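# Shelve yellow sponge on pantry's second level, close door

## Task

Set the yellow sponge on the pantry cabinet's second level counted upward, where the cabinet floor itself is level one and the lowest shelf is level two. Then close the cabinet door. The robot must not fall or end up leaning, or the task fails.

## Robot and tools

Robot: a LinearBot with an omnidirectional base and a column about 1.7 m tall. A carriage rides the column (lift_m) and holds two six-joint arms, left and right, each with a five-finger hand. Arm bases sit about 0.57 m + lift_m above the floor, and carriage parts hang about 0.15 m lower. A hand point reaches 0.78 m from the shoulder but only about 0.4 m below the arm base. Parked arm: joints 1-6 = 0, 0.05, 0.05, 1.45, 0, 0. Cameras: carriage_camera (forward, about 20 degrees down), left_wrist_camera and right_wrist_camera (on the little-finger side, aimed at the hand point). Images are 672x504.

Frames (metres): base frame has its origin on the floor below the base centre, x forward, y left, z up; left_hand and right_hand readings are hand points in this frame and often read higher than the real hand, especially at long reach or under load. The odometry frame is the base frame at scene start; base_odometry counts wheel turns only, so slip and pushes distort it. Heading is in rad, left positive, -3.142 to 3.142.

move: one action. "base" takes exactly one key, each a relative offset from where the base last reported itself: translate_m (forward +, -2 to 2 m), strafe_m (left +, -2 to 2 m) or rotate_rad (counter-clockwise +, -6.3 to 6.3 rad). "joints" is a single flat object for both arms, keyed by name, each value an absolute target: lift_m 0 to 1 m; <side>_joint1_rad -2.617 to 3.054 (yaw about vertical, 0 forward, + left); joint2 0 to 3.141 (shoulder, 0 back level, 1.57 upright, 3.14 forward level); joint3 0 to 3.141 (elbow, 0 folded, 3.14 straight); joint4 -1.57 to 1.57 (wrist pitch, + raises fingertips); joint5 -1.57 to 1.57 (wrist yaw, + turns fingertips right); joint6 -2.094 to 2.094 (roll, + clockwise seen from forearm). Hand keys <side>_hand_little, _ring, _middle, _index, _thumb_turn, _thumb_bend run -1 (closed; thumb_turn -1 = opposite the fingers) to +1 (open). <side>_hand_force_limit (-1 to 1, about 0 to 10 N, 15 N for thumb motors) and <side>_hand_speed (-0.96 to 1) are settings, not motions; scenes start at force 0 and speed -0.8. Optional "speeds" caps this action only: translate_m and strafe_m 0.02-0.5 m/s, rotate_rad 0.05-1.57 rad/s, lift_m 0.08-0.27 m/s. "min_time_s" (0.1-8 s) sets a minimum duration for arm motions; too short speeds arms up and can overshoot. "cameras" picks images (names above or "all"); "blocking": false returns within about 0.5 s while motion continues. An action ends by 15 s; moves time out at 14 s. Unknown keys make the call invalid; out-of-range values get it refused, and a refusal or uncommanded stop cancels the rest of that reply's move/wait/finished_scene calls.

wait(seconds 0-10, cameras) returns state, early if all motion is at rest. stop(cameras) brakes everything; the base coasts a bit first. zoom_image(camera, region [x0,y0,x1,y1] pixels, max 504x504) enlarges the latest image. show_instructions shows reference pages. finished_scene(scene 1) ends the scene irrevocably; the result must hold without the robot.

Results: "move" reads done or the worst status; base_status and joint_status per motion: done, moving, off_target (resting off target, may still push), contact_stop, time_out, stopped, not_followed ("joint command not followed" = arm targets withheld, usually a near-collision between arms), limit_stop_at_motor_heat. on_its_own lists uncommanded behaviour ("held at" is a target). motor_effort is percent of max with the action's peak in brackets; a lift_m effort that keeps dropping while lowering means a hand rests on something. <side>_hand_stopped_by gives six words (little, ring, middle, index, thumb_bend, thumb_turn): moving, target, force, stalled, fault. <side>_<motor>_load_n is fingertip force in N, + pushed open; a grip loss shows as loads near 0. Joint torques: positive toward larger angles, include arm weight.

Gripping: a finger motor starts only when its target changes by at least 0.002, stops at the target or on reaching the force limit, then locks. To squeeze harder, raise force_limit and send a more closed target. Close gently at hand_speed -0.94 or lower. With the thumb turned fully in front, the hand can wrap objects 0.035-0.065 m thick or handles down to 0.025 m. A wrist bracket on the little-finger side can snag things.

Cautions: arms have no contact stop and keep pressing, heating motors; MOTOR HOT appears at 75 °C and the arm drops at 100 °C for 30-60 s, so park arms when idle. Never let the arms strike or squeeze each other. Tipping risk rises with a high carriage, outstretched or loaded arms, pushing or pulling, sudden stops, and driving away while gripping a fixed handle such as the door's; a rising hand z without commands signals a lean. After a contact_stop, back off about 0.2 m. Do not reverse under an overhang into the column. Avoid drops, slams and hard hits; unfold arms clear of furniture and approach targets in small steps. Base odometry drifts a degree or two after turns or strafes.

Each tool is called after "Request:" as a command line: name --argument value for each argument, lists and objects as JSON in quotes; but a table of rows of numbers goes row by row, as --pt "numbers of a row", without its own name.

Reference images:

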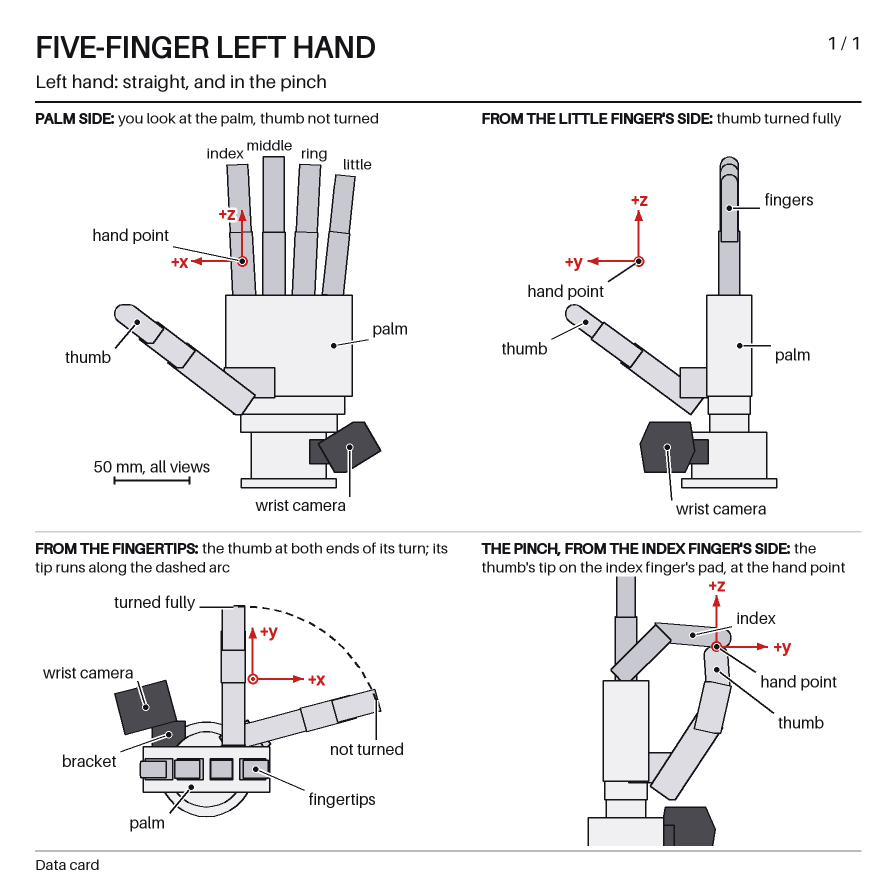

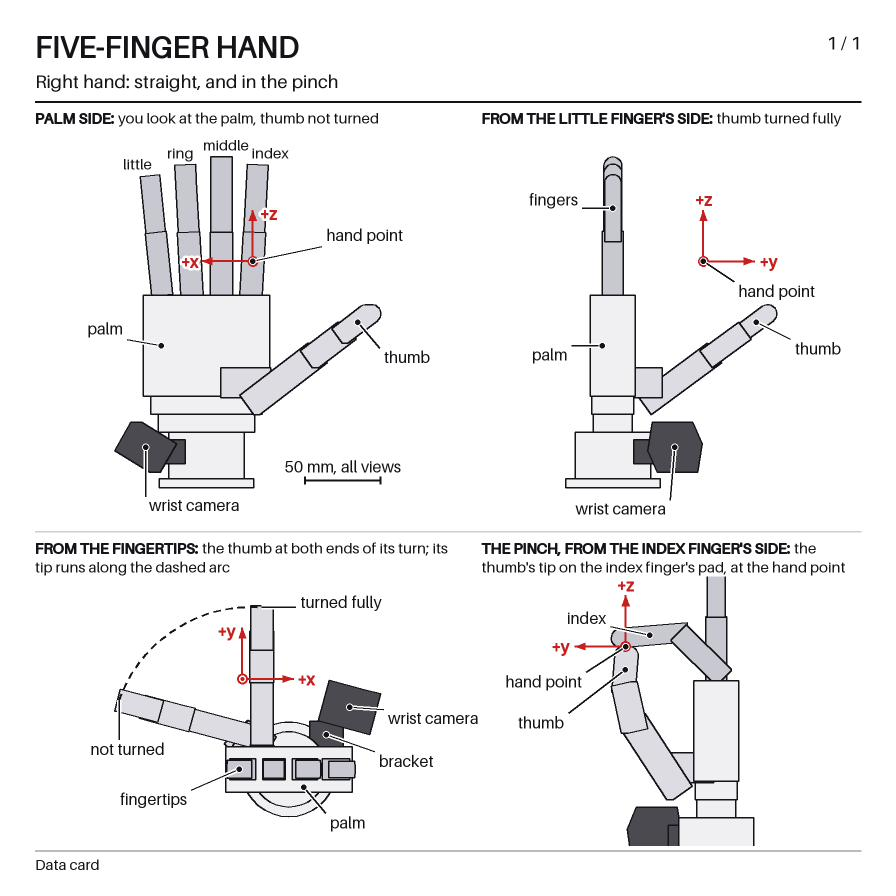

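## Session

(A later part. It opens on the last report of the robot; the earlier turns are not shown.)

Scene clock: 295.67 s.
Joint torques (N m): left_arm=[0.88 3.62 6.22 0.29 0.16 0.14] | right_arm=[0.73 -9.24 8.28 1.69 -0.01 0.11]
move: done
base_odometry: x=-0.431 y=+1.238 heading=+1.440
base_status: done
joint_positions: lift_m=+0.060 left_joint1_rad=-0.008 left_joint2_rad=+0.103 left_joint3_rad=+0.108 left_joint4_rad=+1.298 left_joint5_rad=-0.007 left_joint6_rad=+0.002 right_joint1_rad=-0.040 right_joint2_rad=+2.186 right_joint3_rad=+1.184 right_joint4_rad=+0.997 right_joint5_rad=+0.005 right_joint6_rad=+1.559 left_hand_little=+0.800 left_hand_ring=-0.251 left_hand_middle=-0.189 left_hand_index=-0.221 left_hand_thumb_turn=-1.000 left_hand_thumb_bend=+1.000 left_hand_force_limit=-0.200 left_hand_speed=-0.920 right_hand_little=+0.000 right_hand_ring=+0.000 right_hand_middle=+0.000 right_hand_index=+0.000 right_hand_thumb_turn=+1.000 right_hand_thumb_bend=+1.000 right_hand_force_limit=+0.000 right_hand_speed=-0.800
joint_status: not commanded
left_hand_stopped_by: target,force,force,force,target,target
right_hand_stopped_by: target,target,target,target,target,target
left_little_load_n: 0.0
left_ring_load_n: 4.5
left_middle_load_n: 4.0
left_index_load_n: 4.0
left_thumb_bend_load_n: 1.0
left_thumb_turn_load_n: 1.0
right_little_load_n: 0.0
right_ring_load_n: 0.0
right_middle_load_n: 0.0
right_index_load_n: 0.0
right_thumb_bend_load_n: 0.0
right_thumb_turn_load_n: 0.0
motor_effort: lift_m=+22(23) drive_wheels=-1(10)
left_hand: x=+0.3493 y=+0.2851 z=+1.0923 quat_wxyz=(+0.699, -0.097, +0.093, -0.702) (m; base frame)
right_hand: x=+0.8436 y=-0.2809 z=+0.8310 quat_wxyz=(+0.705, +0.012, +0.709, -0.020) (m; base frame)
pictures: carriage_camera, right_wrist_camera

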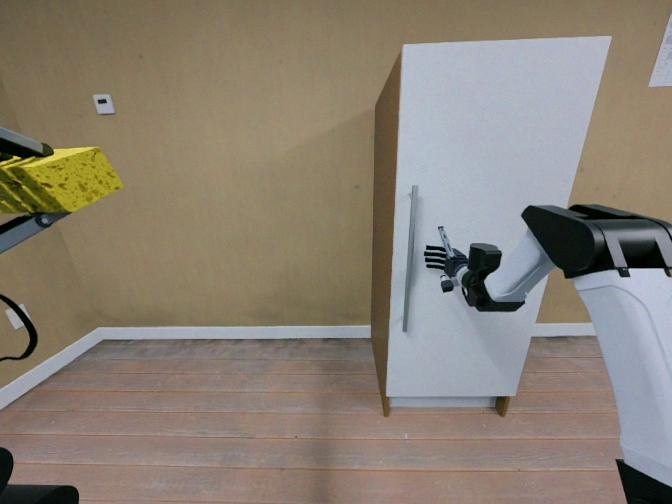

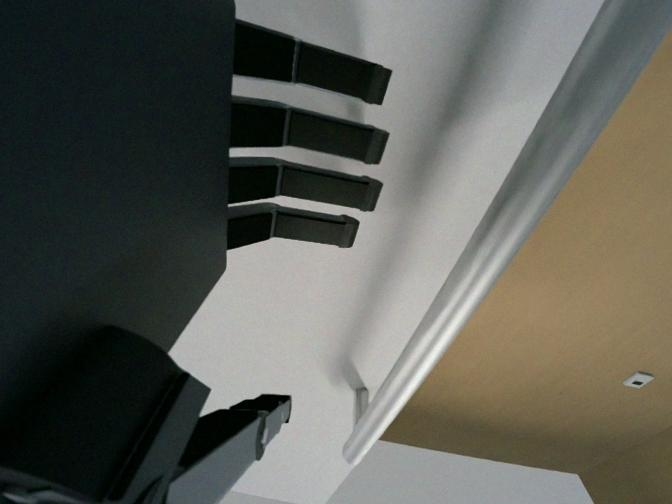

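Request:
move --base '{"translate_m": 0.024}' --speeds '{"translate_m": 0.08}' --cameras '["carriage_camera", "right_wrist_camera"]'

Request:
zoom_image --camera "carriage_camera" --region '[370, 180, 490, 300]'

Scene clock: 300.63 s.
Joint torques (N m): left_arm=[0.76 3.82 6.08 0.32 0.16 0.16] | right_arm=[2.03 -9.13 10.35 1.38 0.54 0.05]
move: done
base_odometry: x=-0.428 y=+1.262 heading=+1.440
base_status: done
joint_positions: lift_m=+0.060 left_joint1_rad=-0.008 left_joint2_rad=+0.103 left_joint3_rad=+0.108 left_joint4_rad=+1.296 left_joint5_rad=-0.007 left_joint6_rad=+0.002 right_joint1_rad=-0.056 right_joint2_rad=+2.186 right_joint3_rad=+1.161 right_joint4_rad=+1.032 right_joint5_rad=-0.043 right_joint6_rad=+1.563 left_hand_little=+0.800 left_hand_ring=-0.251 left_hand_middle=-0.189 left_hand_index=-0.221 left_hand_thumb_turn=-1.000 left_hand_thumb_bend=+1.000 left_hand_force_limit=-0.200 left_hand_speed=-0.920 right_hand_little=+0.000 right_hand_ring=-0.001 right_hand_middle=-0.002 right_hand_index=-0.001 right_hand_thumb_turn=+1.000 right_hand_thumb_bend=+1.000 right_hand_force_limit=+0.000 right_hand_speed=-0.800
joint_status: not commanded
left_hand_stopped_by: target,force,force,force,target,target
right_hand_stopped_by: target,target,target,target,target,target
left_little_load_n: 0.0
left_ring_load_n: 4.5
left_middle_load_n: 4.0
left_index_load_n: 4.0
left_thumb_bend_load_n: 1.5
left_thumb_turn_load_n: 1.5
right_little_load_n: 0.0
right_ring_load_n: -5.5
right_middle_load_n: -14.5
right_index_load_n: -4.5
right_thumb_bend_load_n: 0.0
right_thumb_turn_load_n: 0.0
motor_effort: lift_m=+21(23) drive_wheels=+5(11)
left_hand: x=+0.3497 y=+0.2851 z=+1.0922 quat_wxyz=(+0.699, -0.097, +0.093, -0.702) (m; base frame)
right_hand: x=+0.8371 y=-0.2816 z=+0.8305 quat_wxyz=(+0.709, +0.002, +0.705, -0.007) (m; base frame)
pictures: carriage_camera, right_wrist_camera

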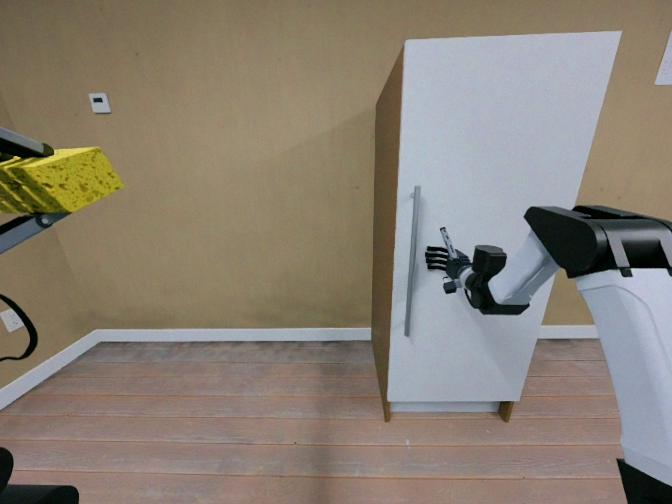

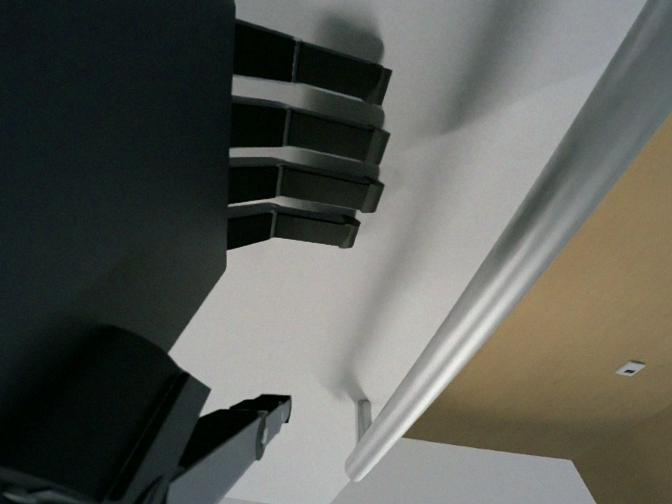

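Scaled by 4.200 from the camera's 672x504 image, which has a finer 960x720 frame.

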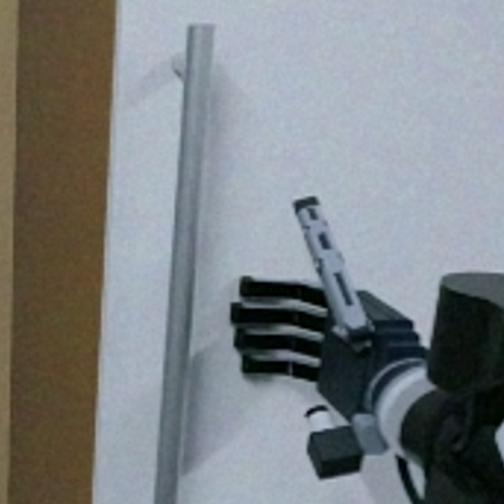

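Request:
move --base '{"translate_m": -0.015}' --speeds '{"translate_m": 0.08}'

Request:
move --joints '{"right_joint1_rad": 0.04}' --min_time_s 1.5 --cameras '["right_wrist_camera"]'

Scene clock: 303.50 s.
Joint torques (N m): left_arm=[0.72 3.51 6.23 0.31 0.17 0.1] | right_arm=[1.42 -9.1 9.03 1.59 0.17 0.07]
move: done
base_odometry: x=-0.430 y=+1.247 heading=+1.440
base_status: done
joint_positions: lift_m=+0.060 left_joint1_rad=-0.008 left_joint2_rad=+0.103 left_joint3_rad=+0.108 left_joint4_rad=+1.298 left_joint5_rad=-0.007 left_joint6_rad=+0.002 right_joint1_rad=-0.047 right_joint2_rad=+2.186 right_joint3_rad=+1.176 right_joint4_rad=+1.010 right_joint5_rad=-0.011 right_joint6_rad=+1.564 left_hand_little=+0.800 left_hand_ring=-0.251 left_hand_middle=-0.189 left_hand_index=-0.221 left_hand_thumb_turn=-1.000 left_hand_thumb_bend=+1.000 left_hand_force_limit=-0.200 left_hand_speed=-0.920 right_hand_little=+0.000 right_hand_ring=+0.000 right_hand_middle=+0.000 right_hand_index=+0.000 right_hand_thumb_turn=+1.000 right_hand_thumb_bend=+1.000 right_hand_force_limit=+0.000 right_hand_speed=-0.800
joint_status: not commanded
left_hand_stopped_by: target,force,force,force,target,target
right_hand_stopped_by: target,target,target,target,target,target
left_little_load_n: 0.0
left_ring_load_n: 4.5
left_middle_load_n: 4.0
left_index_load_n: 4.5
left_thumb_bend_load_n: 1.5
left_thumb_turn_load_n: 1.5
right_little_load_n: 0.0
right_ring_load_n: 0.0
right_middle_load_n: 0.0
right_index_load_n: 0.0
right_thumb_bend_load_n: 0.0
right_thumb_turn_load_n: 0.0
motor_effort: lift_m=+21(23) drive_wheels=+3(6)
left_hand: x=+0.3493 y=+0.2851 z=+1.0924 quat_wxyz=(+0.699, -0.097, +0.093, -0.702) (m; base frame)
right_hand: x=+0.8415 y=-0.2824 z=+0.8313 quat_wxyz=(+0.707, +0.011, +0.707, -0.015) (m; base frame)
pictures: none

Scene clock: 305.30 s.
Joint torques (N m): left_arm=[0.76 3.63 6.3 0.27 0.19 0.12] | right_arm=[1.35 -9.11 9.02 1.58 0.15 0.07]
move: done
base_odometry: x=-0.430 y=+1.247 heading=+1.440
base_status: not commanded
joint_positions: lift_m=+0.060 left_joint1_rad=-0.008 left_joint2_rad=+0.103 left_joint3_rad=+0.108 left_joint4_rad=+1.298 left_joint5_rad=-0.007 left_joint6_rad=+0.002 right_joint1_rad=+0.033 right_joint2_rad=+2.186 right_joint3_rad=+1.176 right_joint4_rad=+1.009 right_joint5_rad=-0.009 right_joint6_rad=+1.564 left_hand_little=+0.800 left_hand_ring=-0.251 left_hand_middle=-0.189 left_hand_index=-0.221 left_hand_thumb_turn=-1.000 left_hand_thumb_bend=+1.000 left_hand_force_limit=-0.200 left_hand_speed=-0.920 right_hand_little=+0.000 right_hand_ring=+0.000 right_hand_middle=+0.000 right_hand_index=+0.000 right_hand_thumb_turn=+1.000 right_hand_thumb_bend=+1.000 right_hand_force_limit=+0.000 right_hand_speed=-0.800
joint_status: all done
left_hand_stopped_by: target,force,force,force,target,target
right_hand_stopped_by: target,target,target,target,target,target
left_little_load_n: 0.0
left_ring_load_n: 4.5
left_middle_load_n: 3.5
left_index_load_n: 4.5
left_thumb_bend_load_n: 1.0
left_thumb_turn_load_n: 1.5
right_little_load_n: 0.5
right_ring_load_n: 0.0
right_middle_load_n: 0.0
right_index_load_n: 0.0
right_thumb_bend_load_n: 0.0
right_thumb_turn_load_n: 0.0
motor_effort: lift_m=+21(23) drive_wheels=+3(3)
left_hand: x=+0.3493 y=+0.2851 z=+1.0924 quat_wxyz=(+0.699, -0.097, +0.093, -0.702) (m; base frame)
right_hand: x=+0.8370 y=-0.2330 z=+0.8309 quat_wxyz=(+0.706, -0.017, +0.708, +0.012) (m; base frame)
pictures: right_wrist_camera

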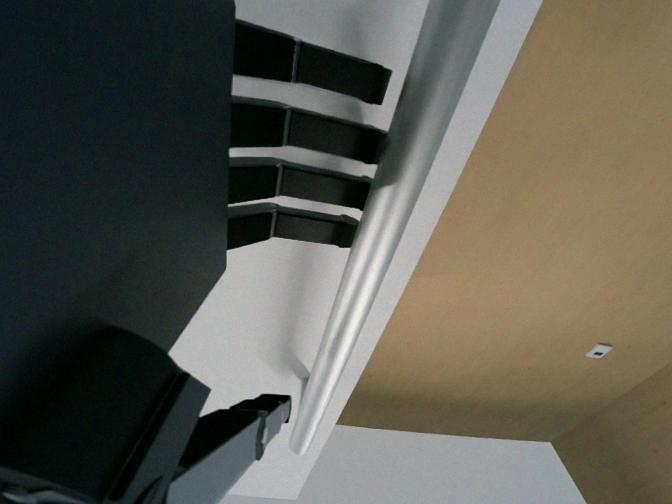

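Request:
move --joints '{"right_joint1_rad": 0.085}' --min_time_s 1.5 --cameras '["right_wrist_camera", "carriage_camera"]'

Scene clock: 308.33 s.
Joint torques (N m): left_arm=[0.84 3.71 6.08 0.31 0.18 0.11] | right_arm=[1.57 -9.2 9.05 1.59 0.12 0.07]
move: done
base_odometry: x=-0.430 y=+1.247 heading=+1.440
base_status: not commanded
joint_positions: lift_m=+0.060 left_joint1_rad=-0.008 left_joint2_rad=+0.103 left_joint3_rad=+0.108 left_joint4_rad=+1.298 left_joint5_rad=-0.007 left_joint6_rad=+0.002 right_joint1_rad=+0.075 right_joint2_rad=+2.186 right_joint3_rad=+1.176 right_joint4_rad=+1.009 right_joint5_rad=-0.005 right_joint6_rad=+1.564 left_hand_little=+0.800 left_hand_ring=-0.251 left_hand_middle=-0.189 left_hand_index=-0.221 left_hand_thumb_turn=-1.000 left_hand_thumb_bend=+1.000 left_hand_force_limit=-0.200 left_hand_speed=-0.920 right_hand_little=+0.000 right_hand_ring=+0.000 right_hand_middle=+0.000 right_hand_index=+0.000 right_hand_thumb_turn=+1.000 right_hand_thumb_bend=+1.000 right_hand_force_limit=+0.000 right_hand_speed=-0.800
joint_status: all done
left_hand_stopped_by: target,force,force,force,target,target
right_hand_stopped_by: target,target,target,target,target,target
left_little_load_n: 0.0
left_ring_load_n: 4.5
left_middle_load_n: 3.5
left_index_load_n: 4.0
left_thumb_bend_load_n: 1.0
left_thumb_turn_load_n: 1.0
right_little_load_n: 0.5
right_ring_load_n: 0.0
right_middle_load_n: 0.0
right_index_load_n: 0.0
right_thumb_bend_load_n: 0.0
right_thumb_turn_load_n: 0.0
motor_effort: lift_m=+20(23) drive_wheels=+3(3)
left_hand: x=+0.3493 y=+0.2851 z=+1.0924 quat_wxyz=(+0.699, -0.097, +0.093, -0.702) (m; base frame)
right_hand: x=+0.8333 y=-0.2078 z=+0.8309 quat_wxyz=(+0.706, -0.031, +0.707, +0.026) (m; base frame)
pictures: carriage_camera, right_wrist_camera

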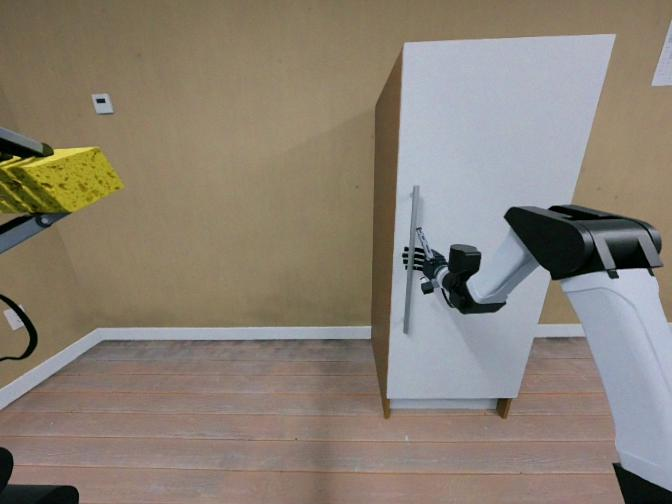

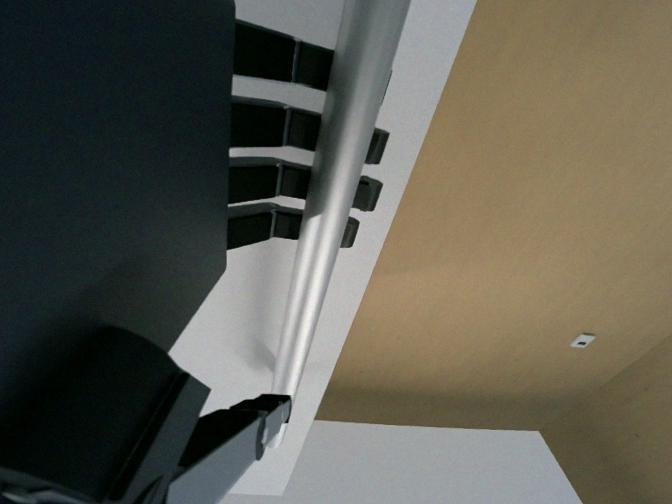

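Request:
move --joints '{"right_hand_force_limit": -0.4, "right_hand_speed": -0.9, "right_hand_index": -0.5, "right_hand_middle": -0.5, "right_hand_ring": -0.5, "right_hand_little": -0.5}'

Request:
move --base '{"translate_m": -0.08}' --speeds '{"translate_m": 0.06}' --cameras '["right_wrist_camera", "carriage_camera"]'

Scene clock: 312.27 s.
Joint torques (N m): left_arm=[0.76 3.59 6.12 0.31 0.15 0.13] | right_arm=[1.52 -9.2 8.57 1.68 -0.06 0.07]
move: off_target
base_odometry: x=-0.430 y=+1.247 heading=+1.440
base_status: not commanded
joint_positions: lift_m=+0.060 left_joint1_rad=-0.008 left_joint2_rad=+0.103 left_joint3_rad=+0.108 left_joint4_rad=+1.298 left_joint5_rad=-0.007 left_joint6_rad=+0.002 right_joint1_rad=+0.075 right_joint2_rad=+2.186 right_joint3_rad=+1.181 right_joint4_rad=+0.998 right_joint5_rad=+0.009 right_joint6_rad=+1.564 left_hand_little=+0.800 left_hand_ring=-0.251 left_hand_middle=-0.189 left_hand_index=-0.221 left_hand_thumb_turn=-1.000 left_hand_thumb_bend=+1.000 left_hand_force_limit=-0.200 left_hand_speed=-0.920 right_hand_little=-0.409 right_hand_ring=-0.409 right_hand_middle=-0.426 right_hand_index=-0.427 right_hand_thumb_turn=+1.000 right_hand_thumb_bend=+1.000 right_hand_force_limit=-0.400 right_hand_speed=-0.900
joint_status: right_hand_little off_target (ended at -0.409, target -0.500); right_hand_ring off_target (ended at -0.409, target -0.500); right_hand_middle off_target (ended at -0.426, target -0.500); right_hand_index off_target (ended at -0.427, target -0.500); the others done
left_hand_stopped_by: target,force,force,force,target,target
right_hand_stopped_by: force,force,force,force,target,target
left_little_load_n: -0.5
left_ring_load_n: 4.5
left_middle_load_n: 3.5
left_index_load_n: 4.0
left_thumb_bend_load_n: 1.0
left_thumb_turn_load_n: 1.5
right_little_load_n: 0.5
right_ring_load_n: 0.5
right_middle_load_n: 5.0
right_index_load_n: 4.0
right_thumb_bend_load_n: 0.5
right_thumb_turn_load_n: 0.0
motor_effort: lift_m=+21(24) drive_wheels=+3(3)
left_hand: x=+0.3493 y=+0.2851 z=+1.0924 quat_wxyz=(+0.699, -0.097, +0.093, -0.702) (m; base frame)
right_hand: x=+0.8354 y=-0.2103 z=+0.8304 quat_wxyz=(+0.704, -0.026, +0.709, +0.021) (m; base frame)
pictures: none

Scene clock: 314.13 s.
Joint torques (N m): left_arm=[0.72 3.47 6.19 0.34 0.15 0.11] | right_arm=[1.51 -9.39 8.18 1.73 -0.12 0.04]
move: done
base_odometry: x=-0.441 y=+1.168 heading=+1.440
base_status: done
joint_positions: lift_m=+0.060 left_joint1_rad=-0.008 left_joint2_rad=+0.103 left_joint3_rad=+0.108 left_joint4_rad=+1.298 left_joint5_rad=-0.007 left_joint6_rad=+0.002 right_joint1_rad=+0.075 right_joint2_rad=+2.189 right_joint3_rad=+1.186 right_joint4_rad=+0.995 right_joint5_rad=+0.017 right_joint6_rad=+1.566 left_hand_little=+0.800 left_hand_ring=-0.251 left_hand_middle=-0.189 left_hand_index=-0.221 left_hand_thumb_turn=-1.000 left_hand_thumb_bend=+1.000 left_hand_force_limit=-0.200 left_hand_speed=-0.920 right_hand_little=-0.409 right_hand_ring=-0.409 right_hand_middle=-0.427 right_hand_index=-0.427 right_hand_thumb_turn=+1.000 right_hand_thumb_bend=+1.000 right_hand_force_limit=-0.400 right_hand_speed=-0.900
joint_status: not commanded
left_hand_stopped_by: target,force,force,force,target,target
right_hand_stopped_by: force,force,force,force,target,target
left_little_load_n: 0.0
left_ring_load_n: 4.5
left_middle_load_n: 3.5
left_index_load_n: 4.0
left_thumb_bend_load_n: 1.0
left_thumb_turn_load_n: 1.0
right_little_load_n: 0.0
right_ring_load_n: 0.0
right_middle_load_n: 0.5
right_index_load_n: 1.0
right_thumb_bend_load_n: 0.0
right_thumb_turn_load_n: 0.5
motor_effort: lift_m=+22(23) drive_wheels=-2(9)
left_hand: x=+0.3493 y=+0.2851 z=+1.0924 quat_wxyz=(+0.699, -0.097, +0.093, -0.702) (m; base frame)
right_hand: x=+0.8369 y=-0.2119 z=+0.8305 quat_wxyz=(+0.704, -0.022, +0.709, +0.019) (m; base frame)
pictures: carriage_camera, right_wrist_camera

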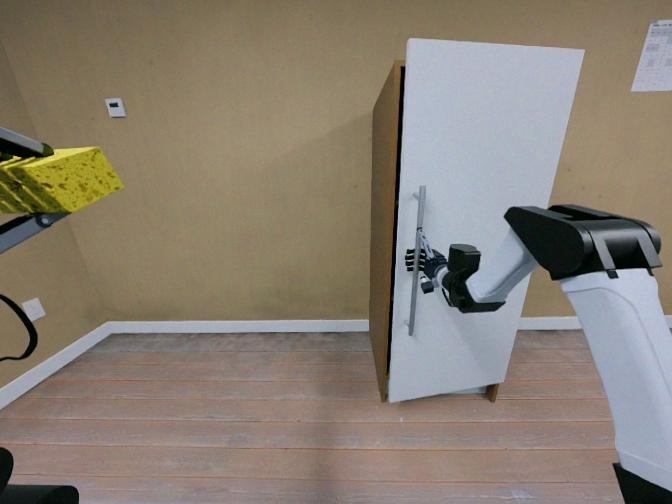

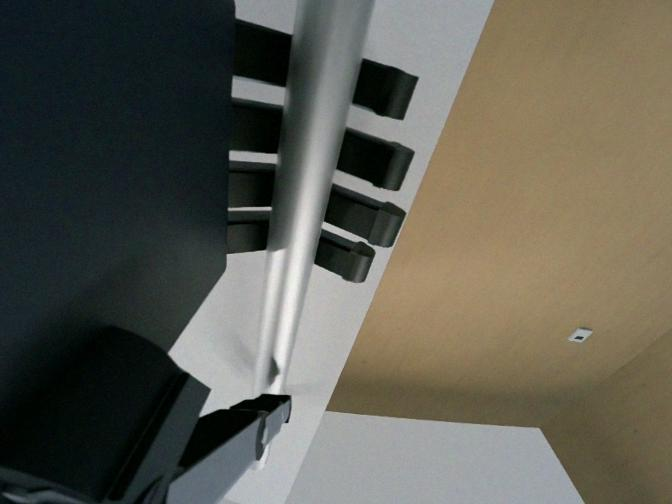

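Request:
move --base '{"translate_m": -0.12}' --speeds '{"translate_m": 0.06}' --joints '{"right_joint1_rad": -0.07, "right_joint5_rad": -0.25}' --min_time_s 2 --cameras '["right_wrist_camera", "carriage_camera"]'

Scene clock: 318.77 s.
Joint torques (N m): left_arm=[0.69 3.62 6.09 0.32 0.16 0.14] | right_arm=[0.65 -9.4 7.83 1.7 -0.22 0.03]
move: done
base_odometry: x=-0.456 y=+1.049 heading=+1.440
base_status: done
joint_positions: lift_m=+0.060 left_joint1_rad=-0.008 left_joint2_rad=+0.103 left_joint3_rad=+0.108 left_joint4_rad=+1.297 left_joint5_rad=-0.007 left_joint6_rad=+0.002 right_joint1_rad=-0.069 right_joint2_rad=+2.189 right_joint3_rad=+1.189 right_joint4_rad=+0.995 right_joint5_rad=-0.225 right_joint6_rad=+1.566 left_hand_little=+0.800 left_hand_ring=-0.251 left_hand_middle=-0.189 left_hand_index=-0.221 left_hand_thumb_turn=-1.000 left_hand_thumb_bend=+1.000 left_hand_force_limit=-0.200 left_hand_speed=-0.920 right_hand_little=-0.409 right_hand_ring=-0.409 right_hand_middle=-0.427 right_hand_index=-0.427 right_hand_thumb_turn=+1.000 right_hand_thumb_bend=+1.000 right_hand_force_limit=-0.400 right_hand_speed=-0.900
joint_status: all done
left_hand_stopped_by: target,force,force,force,target,target
right_hand_stopped_by: force,force,force,force,target,target
left_little_load_n: 0.0
left_ring_load_n: 4.5
left_middle_load_n: 3.5
left_index_load_n: 4.5
left_thumb_bend_load_n: 1.0
left_thumb_turn_load_n: 1.5
right_little_load_n: 1.0
right_ring_load_n: 0.0
right_middle_load_n: 0.0
right_index_load_n: 0.0
right_thumb_bend_load_n: 0.0
right_thumb_turn_load_n: 0.0
motor_effort: lift_m=+22(24) drive_wheels=+2(8)
left_hand: x=+0.3494 y=+0.2851 z=+1.0923 quat_wxyz=(+0.699, -0.097, +0.093, -0.702) (m; base frame)
right_hand: x=+0.8296 y=-0.2550 z=+0.8319 quat_wxyz=(+0.703, -0.057, +0.707, +0.054) (m; base frame)
pictures: carriage_camera, right_wrist_camera

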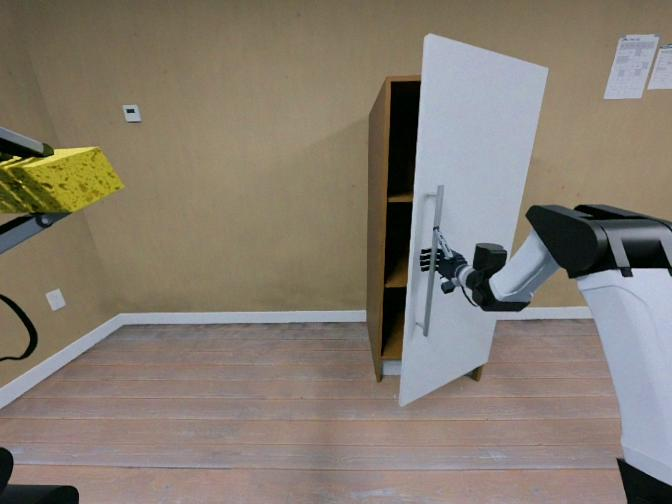

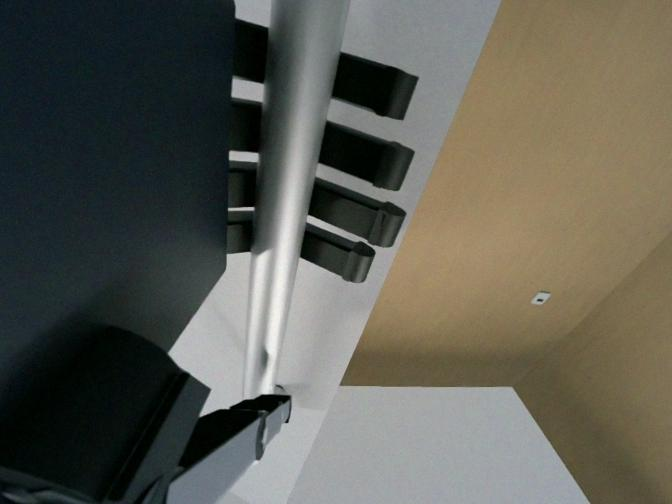

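Request:
move --base '{"translate_m": -0.14}' --speeds '{"translate_m": 0.06}' --joints '{"right_joint1_rad": -0.34, "right_joint5_rad": -0.7}' --min_time_s 2.5 --cameras '["right_wrist_camera", "carriage_camera"]'

Request:
zoom_image --camera "carriage_camera" --region '[360, 60, 560, 420]'

Scene clock: 324.50 s.
Joint torques (N m): left_arm=[0.64 3.59 6.22 0.28 0.19 0.12] | right_arm=[4.45 -10.71 4.74 1.79 -2.59 0.16]
move: off_target
base_odometry: x=-0.475 y=+0.910 heading=+1.440
base_status: done
joint_positions: lift_m=+0.060 left_joint1_rad=-0.008 left_joint2_rad=+0.103 left_joint3_rad=+0.108 left_joint4_rad=+1.297 left_joint5_rad=-0.007 left_joint6_rad=+0.002 right_joint1_rad=-0.386 right_joint2_rad=+2.202 right_joint3_rad=+1.224 right_joint4_rad=+0.974 right_joint5_rad=-0.453 right_joint6_rad=+1.555 left_hand_little=+0.800 left_hand_ring=-0.251 left_hand_middle=-0.189 left_hand_index=-0.221 left_hand_thumb_turn=-1.000 left_hand_thumb_bend=+1.000 left_hand_force_limit=-0.200 left_hand_speed=-0.920 right_hand_little=-0.408 right_hand_ring=-0.409 right_hand_middle=-0.428 right_hand_index=-0.427 right_hand_thumb_turn=+1.000 right_hand_thumb_bend=+1.000 right_hand_force_limit=-0.400 right_hand_speed=-0.900
joint_status: right_joint1_rad off_target (ended at -0.386, target -0.340); right_joint5_rad off_target (ended at -0.453, target -0.700)
left_hand_stopped_by: target,force,force,force,target,target
right_hand_stopped_by: force,force,force,force,target,target
left_little_load_n: 0.0
left_ring_load_n: 4.5
left_middle_load_n: 3.5
left_index_load_n: 4.0
left_thumb_bend_load_n: 1.0
left_thumb_turn_load_n: 1.0
right_little_load_n: 4.5
right_ring_load_n: 1.0
right_middle_load_n: -9.5
right_index_load_n: 0.0
right_thumb_bend_load_n: 0.0
right_thumb_turn_load_n: 0.0
motor_effort: lift_m=+22(23) drive_wheels=+5(10)
left_hand: x=+0.3494 y=+0.2851 z=+1.0923 quat_wxyz=(+0.699, -0.097, +0.093, -0.702) (m; base frame)
right_hand: x=+0.8124 y=-0.4062 z=+0.8336 quat_wxyz=(+0.706, -0.029, +0.708, +0.019) (m; base frame)
pictures: carriage_camera, right_wrist_camera

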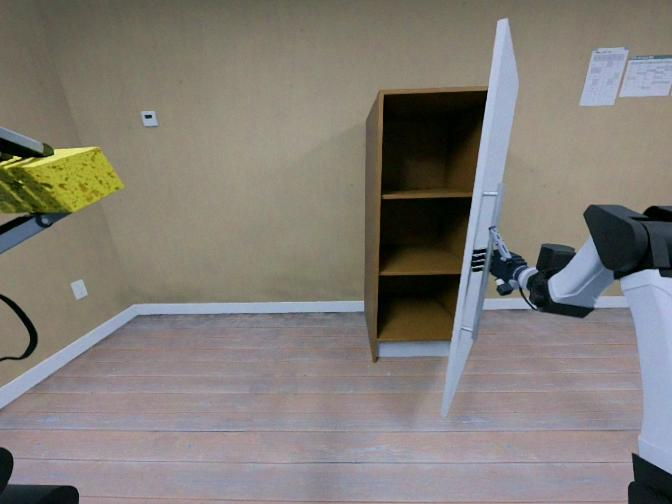

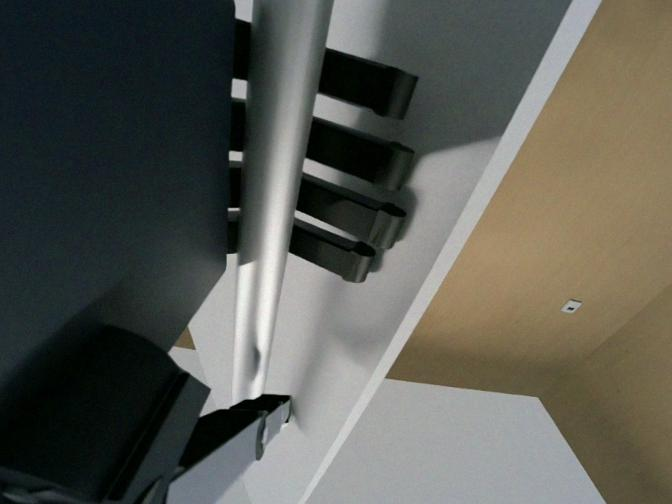

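Scaled by 1.400 from the camera's 672x504 image, which has a finer 960x720 frame.

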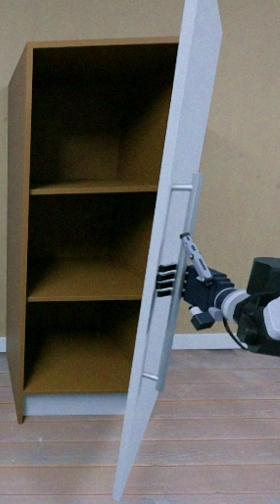

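Request:
move --joints '{"right_joint1_rad": -0.47, "right_joint5_rad": -0.4, "right_joint2_rad": 2.19, "right_joint3_rad": 1.2, "right_joint4_rad": 1.0}' --min_time_s 1.5 --cameras '["right_wrist_camera", "carriage_camera"]'

Scene clock: 336.03 s.
Joint torques (N m): left_arm=[0.69 3.69 6.28 0.32 0.17 0.13] | right_arm=[0.14 -11.49 6.38 1.64 0.35 0.13]
move: done
base_odometry: x=-0.475 y=+0.910 heading=+1.440
base_status: not commanded
joint_positions: lift_m=+0.060 left_joint1_rad=-0.008 left_joint2_rad=+0.103 left_joint3_rad=+0.108 left_joint4_rad=+1.297 left_joint5_rad=-0.007 left_joint6_rad=+0.002 right_joint1_rad=-0.463 right_joint2_rad=+2.202 right_joint3_rad=+1.204 right_joint4_rad=+0.993 right_joint5_rad=-0.428 right_joint6_rad=+1.558 left_hand_little=+0.800 left_hand_ring=-0.251 left_hand_middle=-0.189 left_hand_index=-0.221 left_hand_thumb_turn=-1.000 left_hand_thumb_bend=+1.000 left_hand_force_limit=-0.200 left_hand_speed=-0.920 right_hand_little=-0.409 right_hand_ring=-0.409 right_hand_middle=-0.427 right_hand_index=-0.427 right_hand_thumb_turn=+1.000 right_hand_thumb_bend=+1.000 right_hand_force_limit=-0.400 right_hand_speed=-0.900
joint_status: all done
left_hand_stopped_by: target,force,force,force,target,target
right_hand_stopped_by: force,force,force,force,target,target
left_little_load_n: 0.0
left_ring_load_n: 4.5
left_middle_load_n: 3.5
left_index_load_n: 4.0
left_thumb_bend_load_n: 1.0
left_thumb_turn_load_n: 1.0
right_little_load_n: 0.0
right_ring_load_n: 0.0
right_middle_load_n: 0.0
right_index_load_n: 0.0
right_thumb_bend_load_n: 0.5
right_thumb_turn_load_n: -1.0
motor_effort: lift_m=+21(23) drive_wheels=+3(5)
left_hand: x=+0.3494 y=+0.2851 z=+1.0923 quat_wxyz=(+0.699, -0.097, +0.093, -0.702) (m; base frame)
right_hand: x=+0.8020 y=-0.4552 z=+0.8297 quat_wxyz=(+0.705, +0.009, +0.709, -0.016) (m; base frame)
pictures: carriage_camera, right_wrist_camera

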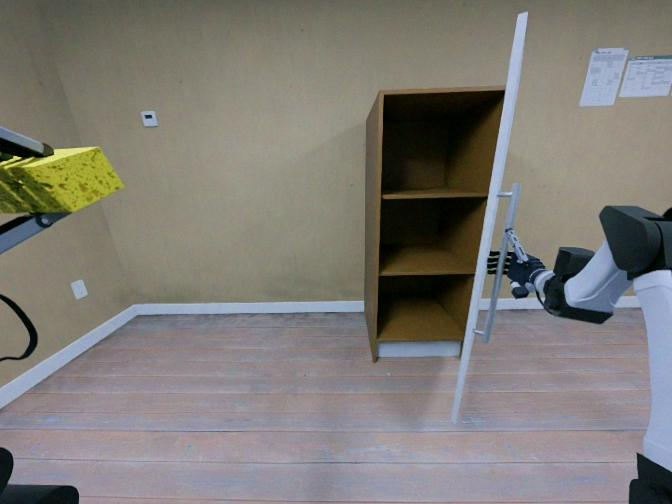

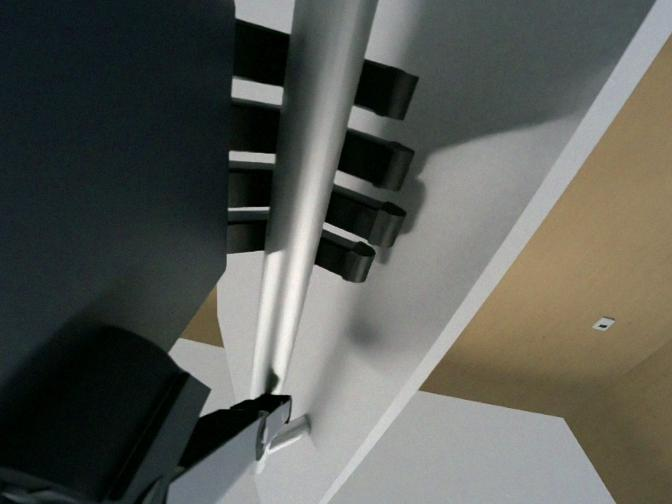

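Request:
move --joints '{"right_joint1_rad": -0.8, "right_joint5_rad": -0.85}' --min_time_s 2.5 --cameras '["right_wrist_camera", "carriage_camera"]'

Scene clock: 341.07 s.
Joint torques (N m): left_arm=[0.87 3.64 6.38 0.3 0.12 0.12] | right_arm=[-7.21 -12.21 2.85 1.93 -2.18 0.23]
move: off_target
base_odometry: x=-0.475 y=+0.910 heading=+1.441
base_status: not commanded
joint_positions: lift_m=+0.060 left_joint1_rad=-0.008 left_joint2_rad=+0.103 left_joint3_rad=+0.108 left_joint4_rad=+1.297 left_joint5_rad=-0.007 left_joint6_rad=+0.002 right_joint1_rad=-0.701 right_joint2_rad=+2.209 right_joint3_rad=+1.244 right_joint4_rad=+0.953 right_joint5_rad=-0.642 right_joint6_rad=+1.549 left_hand_little=+0.800 left_hand_ring=-0.251 left_hand_middle=-0.189 left_hand_index=-0.221 left_hand_thumb_turn=-1.000 left_hand_thumb_bend=+1.000 left_hand_force_limit=-0.200 left_hand_speed=-0.920 right_hand_little=-0.408 right_hand_ring=-0.408 right_hand_middle=-0.428 right_hand_index=-0.427 right_hand_thumb_turn=+1.000 right_hand_thumb_bend=+1.000 right_hand_force_limit=-0.400 right_hand_speed=-0.900
joint_status: right_joint1_rad off_target (ended at -0.702, target -0.800); right_joint5_rad off_target (ended at -0.642, target -0.850)
left_hand_stopped_by: target,force,force,force,target,target
right_hand_stopped_by: force,force,force,force,target,target
left_little_load_n: 0.0
left_ring_load_n: 5.0
left_middle_load_n: 3.5
left_index_load_n: 4.5
left_thumb_bend_load_n: 1.0
left_thumb_turn_load_n: 1.5
right_little_load_n: 9.0
right_ring_load_n: 3.0
right_middle_load_n: -10.5
right_index_load_n: 0.0
right_thumb_bend_load_n: 0.0
right_thumb_turn_load_n: 0.0
motor_effort: lift_m=+22(24) drive_wheels=+8(8)
left_hand: x=+0.3494 y=+0.2851 z=+1.0923 quat_wxyz=(+0.699, -0.097, +0.093, -0.702) (m; base frame)
right_hand: x=+0.7522 y=-0.5505 z=+0.8328 quat_wxyz=(+0.703, +0.016, +0.710, -0.026) (m; base frame)
pictures: carriage_camera, right_wrist_camera

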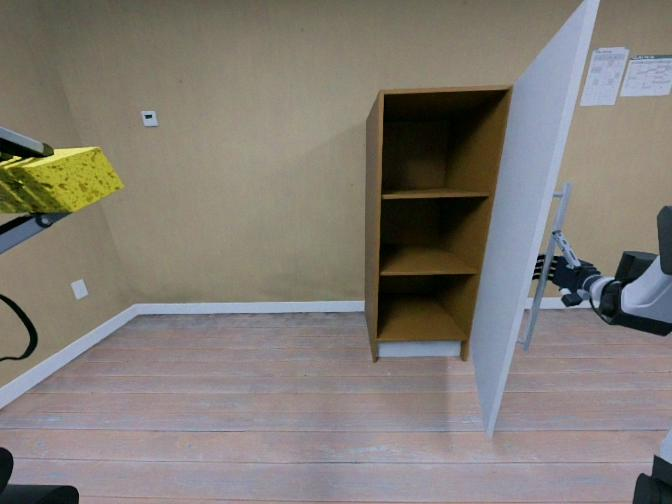

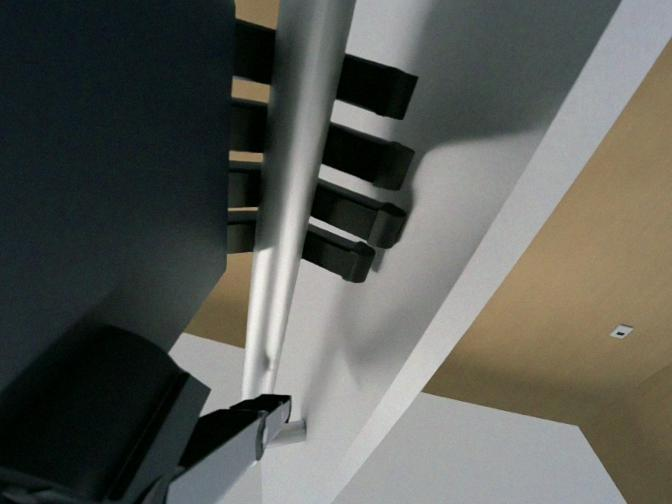

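Request:
move --joints '{"right_hand_speed": -0.3, "right_hand_index": 0.8, "right_hand_middle": 0.8, "right_hand_ring": 0.8, "right_hand_little": 0.8}'

Request:
move --joints '{"right_joint1_rad": -0.85, "right_joint5_rad": -0.6}' --min_time_s 1.5

Request:
move --base '{"translate_m": -0.3}' --speeds '{"translate_m": 0.2}' --cameras '["right_wrist_camera", "carriage_camera"]'

Scene clock: 347.53 s.
Joint torques (N m): left_arm=[0.7 3.58 6.09 0.32 0.15 0.11] | right_arm=[-6.94 -12.21 2.18 2.06 -1.59 0.21]
move: off_target
base_odometry: x=-0.475 y=+0.910 heading=+1.441
base_status: not commanded
joint_positions: lift_m=+0.060 left_joint1_rad=-0.008 left_joint2_rad=+0.103 left_joint3_rad=+0.108 left_joint4_rad=+1.297 left_joint5_rad=-0.007 left_joint6_rad=+0.002 right_joint1_rad=-0.705 right_joint2_rad=+2.209 right_joint3_rad=+1.251 right_joint4_rad=+0.936 right_joint5_rad=-0.697 right_joint6_rad=+1.549 left_hand_little=+0.800 left_hand_ring=-0.251 left_hand_middle=-0.189 left_hand_index=-0.221 left_hand_thumb_turn=-1.000 left_hand_thumb_bend=+1.000 left_hand_force_limit=-0.200 left_hand_speed=-0.920 right_hand_little=+0.800 right_hand_ring=+0.800 right_hand_middle=-0.298 right_hand_index=+0.800 right_hand_thumb_turn=+1.000 right_hand_thumb_bend=+1.000 right_hand_force_limit=-0.400 right_hand_speed=-0.300
joint_status: right_hand_middle off_target (ended at -0.298, target +0.800); the others done
left_hand_stopped_by: target,force,force,force,target,target
right_hand_stopped_by: target,target,stalled,target,target,target
left_little_load_n: 0.0
left_ring_load_n: 4.5
left_middle_load_n: 4.0
left_index_load_n: 4.0
left_thumb_bend_load_n: 1.0
left_thumb_turn_load_n: 1.5
right_little_load_n: 0.0
right_ring_load_n: 0.0
right_middle_load_n: -18.0
right_index_load_n: 0.0
right_thumb_bend_load_n: 0.0
right_thumb_turn_load_n: 0.0
on_its_own: right_joint5_rad moved -0.055 toward your old target -0.850
motor_effort: lift_m=+23(23) drive_wheels=+9(9)
left_hand: x=+0.3494 y=+0.2851 z=+1.0923 quat_wxyz=(+0.699, -0.097, +0.093, -0.702) (m; base frame)
right_hand: x=+0.7495 y=-0.5425 z=+0.8326 quat_wxyz=(+0.701, +0.000, +0.713, -0.005) (m; base frame)
pictures: none

Scene clock: 349.33 s.
Joint torques (N m): left_arm=[0.62 3.58 6.2 0.32 0.13 0.14] | right_arm=[-6.94 -12.29 2.44 2.1 -0.52 0.13]
move: off_target
base_odometry: x=-0.475 y=+0.910 heading=+1.441
base_status: not commanded
joint_positions: lift_m=+0.060 left_joint1_rad=-0.008 left_joint2_rad=+0.103 left_joint3_rad=+0.108 left_joint4_rad=+1.297 left_joint5_rad=-0.007 left_joint6_rad=+0.002 right_joint1_rad=-0.755 right_joint2_rad=+2.209 right_joint3_rad=+1.249 right_joint4_rad=+0.939 right_joint5_rad=-0.550 right_joint6_rad=+1.556 left_hand_little=+0.800 left_hand_ring=-0.251 left_hand_middle=-0.189 left_hand_index=-0.221 left_hand_thumb_turn=-1.000 left_hand_thumb_bend=+1.000 left_hand_force_limit=-0.200 left_hand_speed=-0.920 right_hand_little=+0.800 right_hand_ring=+0.800 right_hand_middle=-0.296 right_hand_index=+0.800 right_hand_thumb_turn=+1.000 right_hand_thumb_bend=+1.000 right_hand_force_limit=-0.400 right_hand_speed=-0.300
joint_status: right_joint1_rad off_target (ended at -0.755, target -0.850); right_joint5_rad off_target (ended at -0.550, target -0.600)
left_hand_stopped_by: target,force,force,force,target,target
right_hand_stopped_by: target,target,stalled,target,target,target
left_little_load_n: 0.0
left_ring_load_n: 4.5
left_middle_load_n: 3.5
left_index_load_n: 4.5
left_thumb_bend_load_n: 1.0
left_thumb_turn_load_n: 1.5
right_little_load_n: 0.0
right_ring_load_n: 0.0
right_middle_load_n: 5.5
right_index_load_n: 0.0
right_thumb_bend_load_n: 0.0
right_thumb_turn_load_n: 0.0
motor_effort: lift_m=+21(23) drive_wheels=+9(9)
left_hand: x=+0.3494 y=+0.2851 z=+1.0923 quat_wxyz=(+0.699, -0.097, +0.093, -0.702) (m; base frame)
right_hand: x=+0.7423 y=-0.5982 z=+0.8321 quat_wxyz=(+0.697, +0.072, +0.710, -0.073) (m; base frame)
pictures: none

Scene clock: 351.93 s.
Joint torques (N m): left_arm=[0.76 3.75 6.13 0.34 0.16 0.14] | right_arm=[0.73 -13.3 6.52 1.67 -0.06 0.11]
move: done
base_odometry: x=-0.514 y=+0.613 heading=+1.441
base_status: done
joint_positions: lift_m=+0.060 left_joint1_rad=-0.008 left_joint2_rad=+0.103 left_joint3_rad=+0.108 left_joint4_rad=+1.297 left_joint5_rad=-0.007 left_joint6_rad=+0.002 right_joint1_rad=-0.850 right_joint2_rad=+2.223 right_joint3_rad=+1.201 right_joint4_rad=+0.984 right_joint5_rad=-0.591 right_joint6_rad=+1.559 left_hand_little=+0.800 left_hand_ring=-0.251 left_hand_middle=-0.189 left_hand_index=-0.221 left_hand_thumb_turn=-1.000 left_hand_thumb_bend=+1.000 left_hand_force_limit=-0.200 left_hand_speed=-0.920 right_hand_little=+0.800 right_hand_ring=+0.800 right_hand_middle=+0.176 right_hand_index=+0.800 right_hand_thumb_turn=+1.000 right_hand_thumb_bend=+1.000 right_hand_force_limit=-0.400 right_hand_speed=-0.300
joint_status: not commanded
left_hand_stopped_by: target,force,force,force,target,target
right_hand_stopped_by: target,target,stalled,target,target,target
left_little_load_n: 0.0
left_ring_load_n: 4.5
left_middle_load_n: 3.5
left_index_load_n: 4.0
left_thumb_bend_load_n: 1.0
left_thumb_turn_load_n: 1.5
right_little_load_n: 0.0
right_ring_load_n: 0.0
right_middle_load_n: 0.0
right_index_load_n: 0.0
right_thumb_bend_load_n: 0.0
right_thumb_turn_load_n: 0.0
on_its_own: right_joint1_rad moved -0.095 to your old target -0.850; right_joint5_rad moved -0.041 to your old target -0.600; right_hand_middle moved +0.471 toward your old target +0.800
motor_effort: lift_m=+20(23) drive_wheels=+0(34)
left_hand: x=+0.3495 y=+0.2851 z=+1.0923 quat_wxyz=(+0.699, -0.097, +0.093, -0.702) (m; base frame)
right_hand: x=+0.7081 y=-0.6328 z=+0.8156 quat_wxyz=(+0.690, +0.096, +0.712, -0.087) (m; base frame)
pictures: carriage_camera, right_wrist_camera

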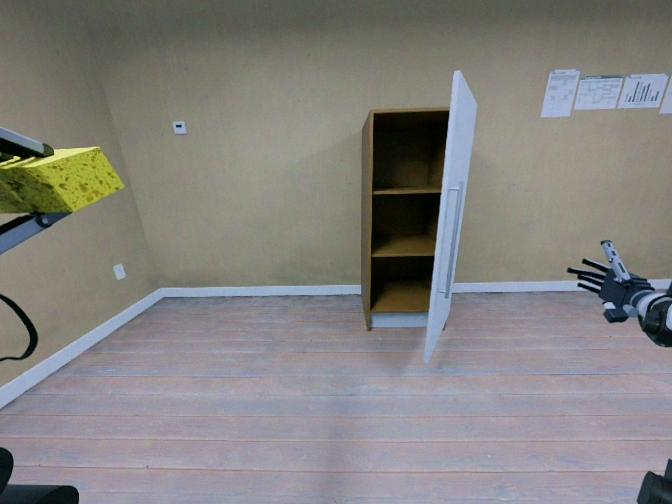

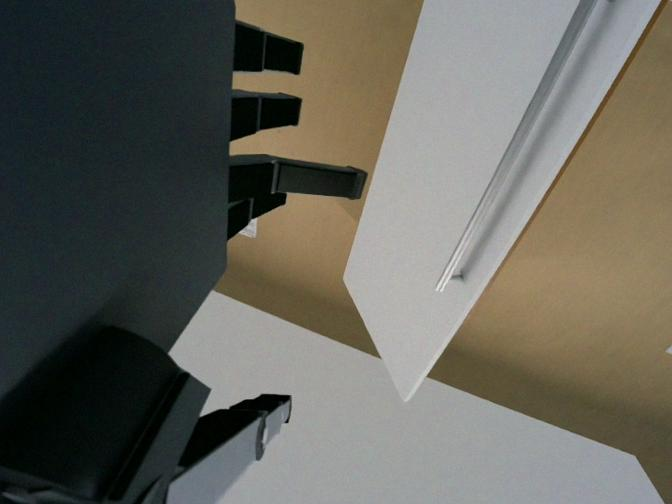

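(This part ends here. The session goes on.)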